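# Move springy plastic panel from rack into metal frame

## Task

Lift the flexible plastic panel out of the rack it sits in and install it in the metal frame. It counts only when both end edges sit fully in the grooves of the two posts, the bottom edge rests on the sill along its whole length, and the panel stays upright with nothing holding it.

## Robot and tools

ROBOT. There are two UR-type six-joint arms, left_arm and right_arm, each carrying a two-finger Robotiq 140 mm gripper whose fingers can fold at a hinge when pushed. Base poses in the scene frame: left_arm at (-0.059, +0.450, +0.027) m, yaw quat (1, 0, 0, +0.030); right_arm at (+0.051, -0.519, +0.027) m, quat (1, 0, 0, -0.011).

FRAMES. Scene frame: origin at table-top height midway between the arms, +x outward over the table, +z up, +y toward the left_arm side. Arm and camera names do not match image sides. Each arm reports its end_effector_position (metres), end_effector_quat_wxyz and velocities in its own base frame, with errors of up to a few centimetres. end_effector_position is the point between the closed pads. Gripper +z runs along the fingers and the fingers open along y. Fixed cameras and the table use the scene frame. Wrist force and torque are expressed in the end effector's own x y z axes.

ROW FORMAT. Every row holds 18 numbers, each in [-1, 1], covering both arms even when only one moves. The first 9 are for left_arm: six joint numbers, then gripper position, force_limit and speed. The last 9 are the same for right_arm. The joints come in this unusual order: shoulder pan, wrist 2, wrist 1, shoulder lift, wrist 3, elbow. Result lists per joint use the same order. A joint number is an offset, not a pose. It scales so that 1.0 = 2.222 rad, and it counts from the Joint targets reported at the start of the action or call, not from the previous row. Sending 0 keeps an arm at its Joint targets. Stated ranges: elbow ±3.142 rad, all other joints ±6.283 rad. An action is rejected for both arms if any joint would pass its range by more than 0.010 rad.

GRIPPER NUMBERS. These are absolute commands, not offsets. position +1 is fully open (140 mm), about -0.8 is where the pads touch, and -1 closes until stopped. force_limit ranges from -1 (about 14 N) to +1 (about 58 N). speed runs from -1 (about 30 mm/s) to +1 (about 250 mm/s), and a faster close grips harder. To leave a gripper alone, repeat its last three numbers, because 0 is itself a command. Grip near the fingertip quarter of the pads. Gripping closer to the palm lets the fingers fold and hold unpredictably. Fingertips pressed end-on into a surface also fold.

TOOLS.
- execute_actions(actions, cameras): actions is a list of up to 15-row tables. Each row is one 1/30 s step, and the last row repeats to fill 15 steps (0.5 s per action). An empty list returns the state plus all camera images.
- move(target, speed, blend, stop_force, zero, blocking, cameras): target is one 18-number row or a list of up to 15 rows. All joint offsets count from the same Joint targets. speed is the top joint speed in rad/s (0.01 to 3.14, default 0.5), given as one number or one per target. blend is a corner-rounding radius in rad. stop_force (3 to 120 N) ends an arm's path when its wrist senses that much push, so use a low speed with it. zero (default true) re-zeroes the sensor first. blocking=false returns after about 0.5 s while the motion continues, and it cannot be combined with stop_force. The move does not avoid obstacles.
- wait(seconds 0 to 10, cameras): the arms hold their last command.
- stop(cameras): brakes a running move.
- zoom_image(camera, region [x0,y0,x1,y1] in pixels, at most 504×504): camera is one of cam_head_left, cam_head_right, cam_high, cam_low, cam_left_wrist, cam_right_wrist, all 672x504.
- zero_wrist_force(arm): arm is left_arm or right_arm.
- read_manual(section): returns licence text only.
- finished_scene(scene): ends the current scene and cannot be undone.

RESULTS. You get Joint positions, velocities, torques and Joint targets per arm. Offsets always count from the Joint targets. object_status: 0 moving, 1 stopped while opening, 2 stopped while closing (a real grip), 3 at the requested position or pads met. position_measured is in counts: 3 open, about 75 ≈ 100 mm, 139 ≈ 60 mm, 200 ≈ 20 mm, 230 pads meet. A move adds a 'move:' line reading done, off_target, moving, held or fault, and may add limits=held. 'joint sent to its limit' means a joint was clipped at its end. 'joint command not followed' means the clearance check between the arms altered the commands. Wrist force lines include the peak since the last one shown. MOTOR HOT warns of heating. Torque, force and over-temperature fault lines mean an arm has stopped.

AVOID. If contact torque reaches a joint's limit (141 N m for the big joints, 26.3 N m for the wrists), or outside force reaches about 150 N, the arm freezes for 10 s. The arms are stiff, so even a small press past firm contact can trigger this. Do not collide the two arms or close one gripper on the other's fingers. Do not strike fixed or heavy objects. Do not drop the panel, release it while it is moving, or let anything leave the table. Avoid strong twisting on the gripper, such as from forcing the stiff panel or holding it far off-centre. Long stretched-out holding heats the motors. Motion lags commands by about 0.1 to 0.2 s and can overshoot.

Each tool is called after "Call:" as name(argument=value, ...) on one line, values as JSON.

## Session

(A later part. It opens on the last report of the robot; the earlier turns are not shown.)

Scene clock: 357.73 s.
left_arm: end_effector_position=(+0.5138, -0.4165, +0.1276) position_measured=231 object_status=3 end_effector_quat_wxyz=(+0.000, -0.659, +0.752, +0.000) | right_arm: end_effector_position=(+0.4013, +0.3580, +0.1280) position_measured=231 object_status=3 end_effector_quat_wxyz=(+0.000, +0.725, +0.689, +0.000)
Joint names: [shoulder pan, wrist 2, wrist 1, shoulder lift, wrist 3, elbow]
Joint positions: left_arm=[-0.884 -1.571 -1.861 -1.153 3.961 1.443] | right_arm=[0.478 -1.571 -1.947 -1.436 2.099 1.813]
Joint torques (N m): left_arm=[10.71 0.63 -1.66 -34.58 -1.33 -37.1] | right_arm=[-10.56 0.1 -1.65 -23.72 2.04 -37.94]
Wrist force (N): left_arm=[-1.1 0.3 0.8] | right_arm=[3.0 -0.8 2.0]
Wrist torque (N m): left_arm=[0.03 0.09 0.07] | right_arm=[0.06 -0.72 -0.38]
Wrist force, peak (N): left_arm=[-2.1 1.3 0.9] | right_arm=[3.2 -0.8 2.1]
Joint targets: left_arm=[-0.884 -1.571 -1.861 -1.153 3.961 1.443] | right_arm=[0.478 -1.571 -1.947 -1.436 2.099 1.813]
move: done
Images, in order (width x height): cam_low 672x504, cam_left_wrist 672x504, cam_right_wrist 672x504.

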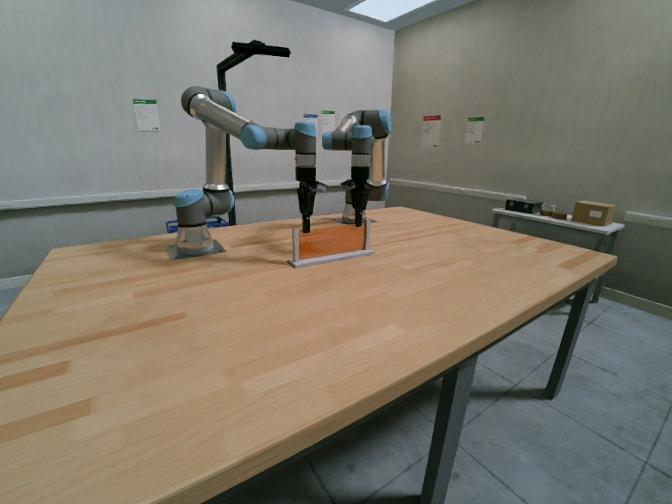

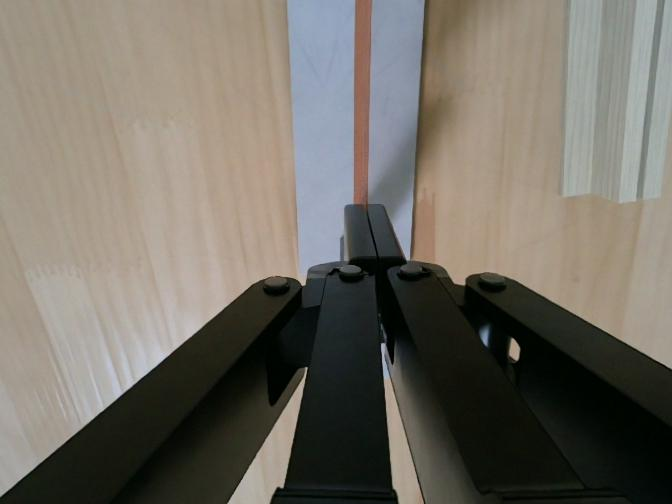

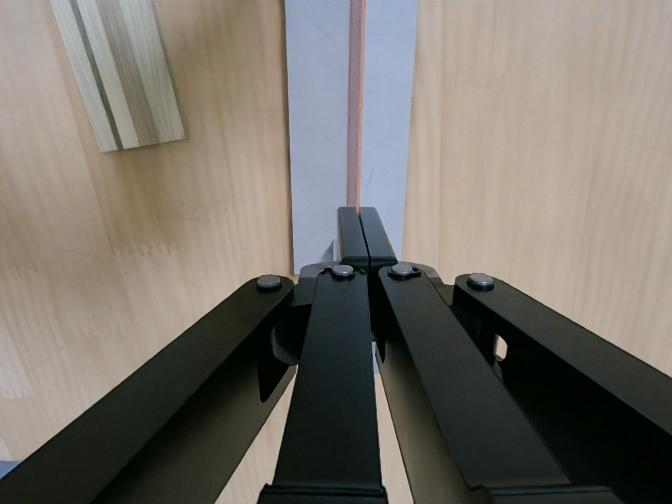

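Call:
move(target=[0,0,-0.002115,0.000615,0,0.001500,-1,0.3,-1,0,0,-0.002344,0.000808,0,0.001536,-1,0.3,-1], speed=0.01, stop_force=4, cameras=[])

Scene clock: 363.93 s.
left_arm: end_effector_position=(+0.5138, -0.4165, +0.1268) position_measured=231 object_status=3 end_effector_quat_wxyz=(+0.000, -0.659, +0.752, +0.000) | right_arm: end_effector_position=(+0.4014, +0.3580, +0.1275) position_measured=231 object_status=3 end_effector_quat_wxyz=(+0.000, +0.725, +0.689, +0.000)
Joint names: [shoulder pan, wrist 2, wrist 1, shoulder lift, wrist 3, elbow]
Joint positions: left_arm=[-0.884 -1.571 -1.863 -1.153 3.961 1.445] | right_arm=[0.478 -1.571 -1.948 -1.436 2.099 1.814]
Joint torques (N m): left_arm=[8.76 0.67 -1.66 -55.43 -1.31 -35.85] | right_arm=[-9.61 0.31 -1.56 -33.69 2.03 -36.24]
Wrist force (N): left_arm=[-3.9 0.2 -4.4] | right_arm=[1.8 -0.7 -2.7]
Wrist torque (N m): left_arm=[0.03 0.19 0.07] | right_arm=[0.08 -0.76 -0.38]
Wrist force, peak (N): left_arm=[-3.9 0.5 -5.8] | right_arm=[2.0 -0.9 -4.4]
Joint targets: left_arm=[-0.884 -1.571 -1.863 -1.153 3.961 1.445] | right_arm=[0.478 -1.571 -1.948 -1.436 2.099 1.814]
move: contact (left_arm, right_arm)
No camera images: "cameras" was empty.

Call:
move(target=[[0,0,0,0,0,0,-0.4,0.3,-1,0,0,0,0,0,0,-0.4,0.3,-1],[0,0,0.075376,-0.015603,0,-0.059681,-0.4,0.3,-1,0,0,0.080489,-0.021436,0,-0.059411,-0.4,0.3,-1]], speed=0.2, cameras=["cam_left_wrist","cam_right_wrist","cam_low","cam_high"])

Call:
zoom_image(camera="cam_low", region=[280, 210, 385, 273])

Call:
zoom_image(camera="cam_left_wrist", region=[300, 180, 420, 310])

Call:
zoom_image(camera="cam_right_wrist", region=[290, 180, 410, 310])

Scene clock: 371.10 s.
left_arm: end_effector_position=(+0.5138, -0.4165, +0.1965) position_measured=179 object_status=3 end_effector_quat_wxyz=(+0.000, -0.659, +0.752, +0.000) | right_arm: end_effector_position=(+0.4016, +0.3581, +0.1972) position_measured=179 object_status=3 end_effector_quat_wxyz=(+0.000, +0.725, +0.689, +0.000)
Joint names: [shoulder pan, wrist 2, wrist 1, shoulder lift, wrist 3, elbow]
Joint positions: left_arm=[-0.884 -1.571 -1.696 -1.187 3.961 1.312] | right_arm=[0.478 -1.571 -1.77 -1.483 2.099 1.683]
Joint torques (N m): left_arm=[5.17 0.68 -1.64 -57.95 -1.3 -37.6] | right_arm=[-6.86 0.17 -1.42 -35.11 1.96 -39.52]
Wrist force (N): left_arm=[-0.8 0.2 -0.1] | right_arm=[3.1 -1.0 1.9]
Wrist torque (N m): left_arm=[0.07 0.09 0.02] | right_arm=[0.03 -0.67 -0.38]
Wrist force, peak (N): left_arm=[-3.9 0.3 -4.8] | right_arm=[3.2 -1.1 2.7]
Joint targets: left_arm=[-0.884 -1.571 -1.695 -1.187 3.961 1.312] | right_arm=[0.478 -1.571 -1.770 -1.483 2.099 1.682]
move: done
Images, in order (width x height): cam_high 672x504, cam_low 672x504, cam_left_wrist 672x504, cam_right_wrist 672x504.

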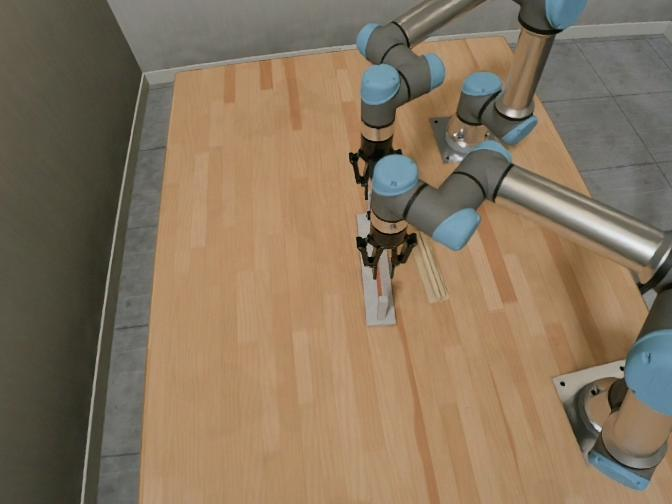

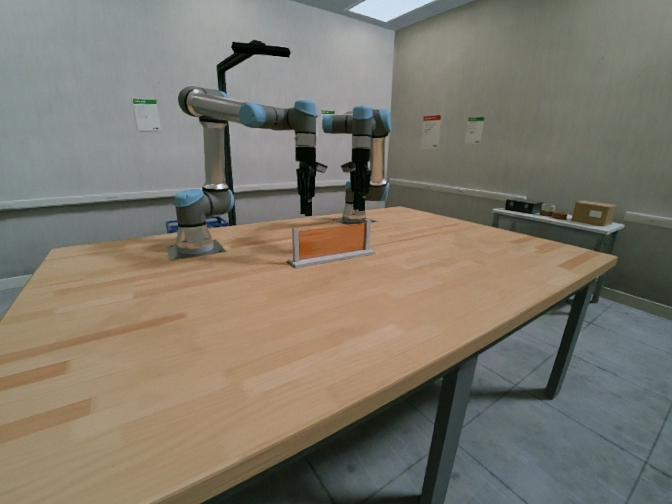

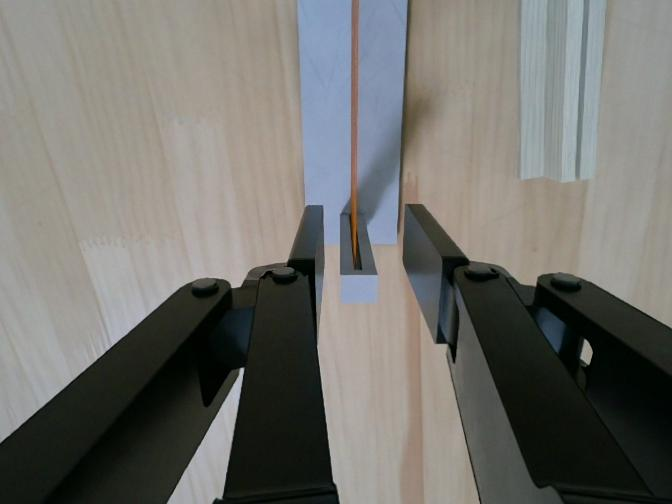

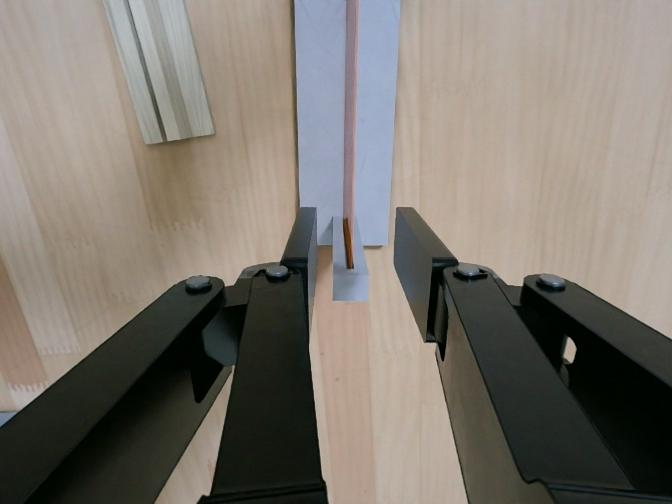

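Scaled by 4.800 from the camera's 672x504 image, which has a finer 960x720 frame.

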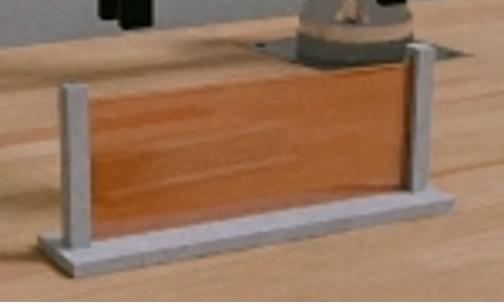

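Scaled by 3.877 from the camera's 672x504 image, which has a finer 960x720 frame.

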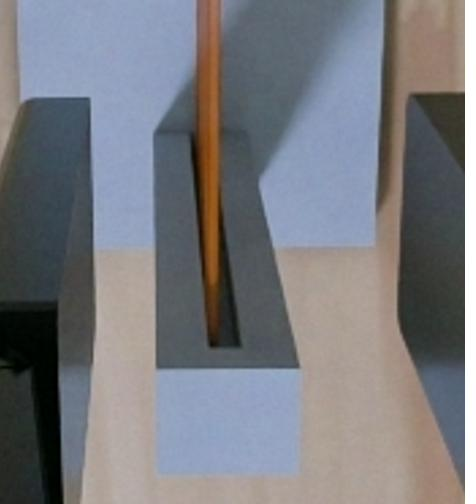

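Scaled by 3.877 from the camera's 672x504 image, which has a finer 960x720 frame.

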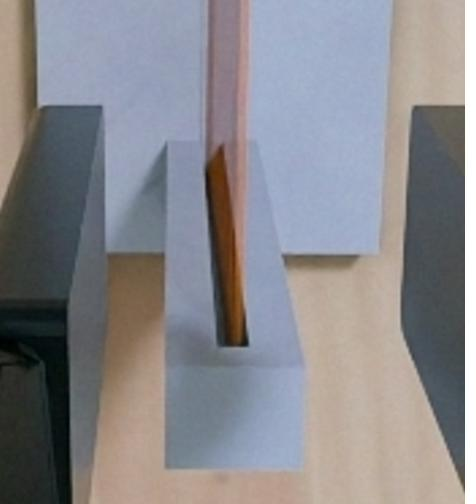

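Call:
finished_scene(scene=2)

The scene is finished: the task was done.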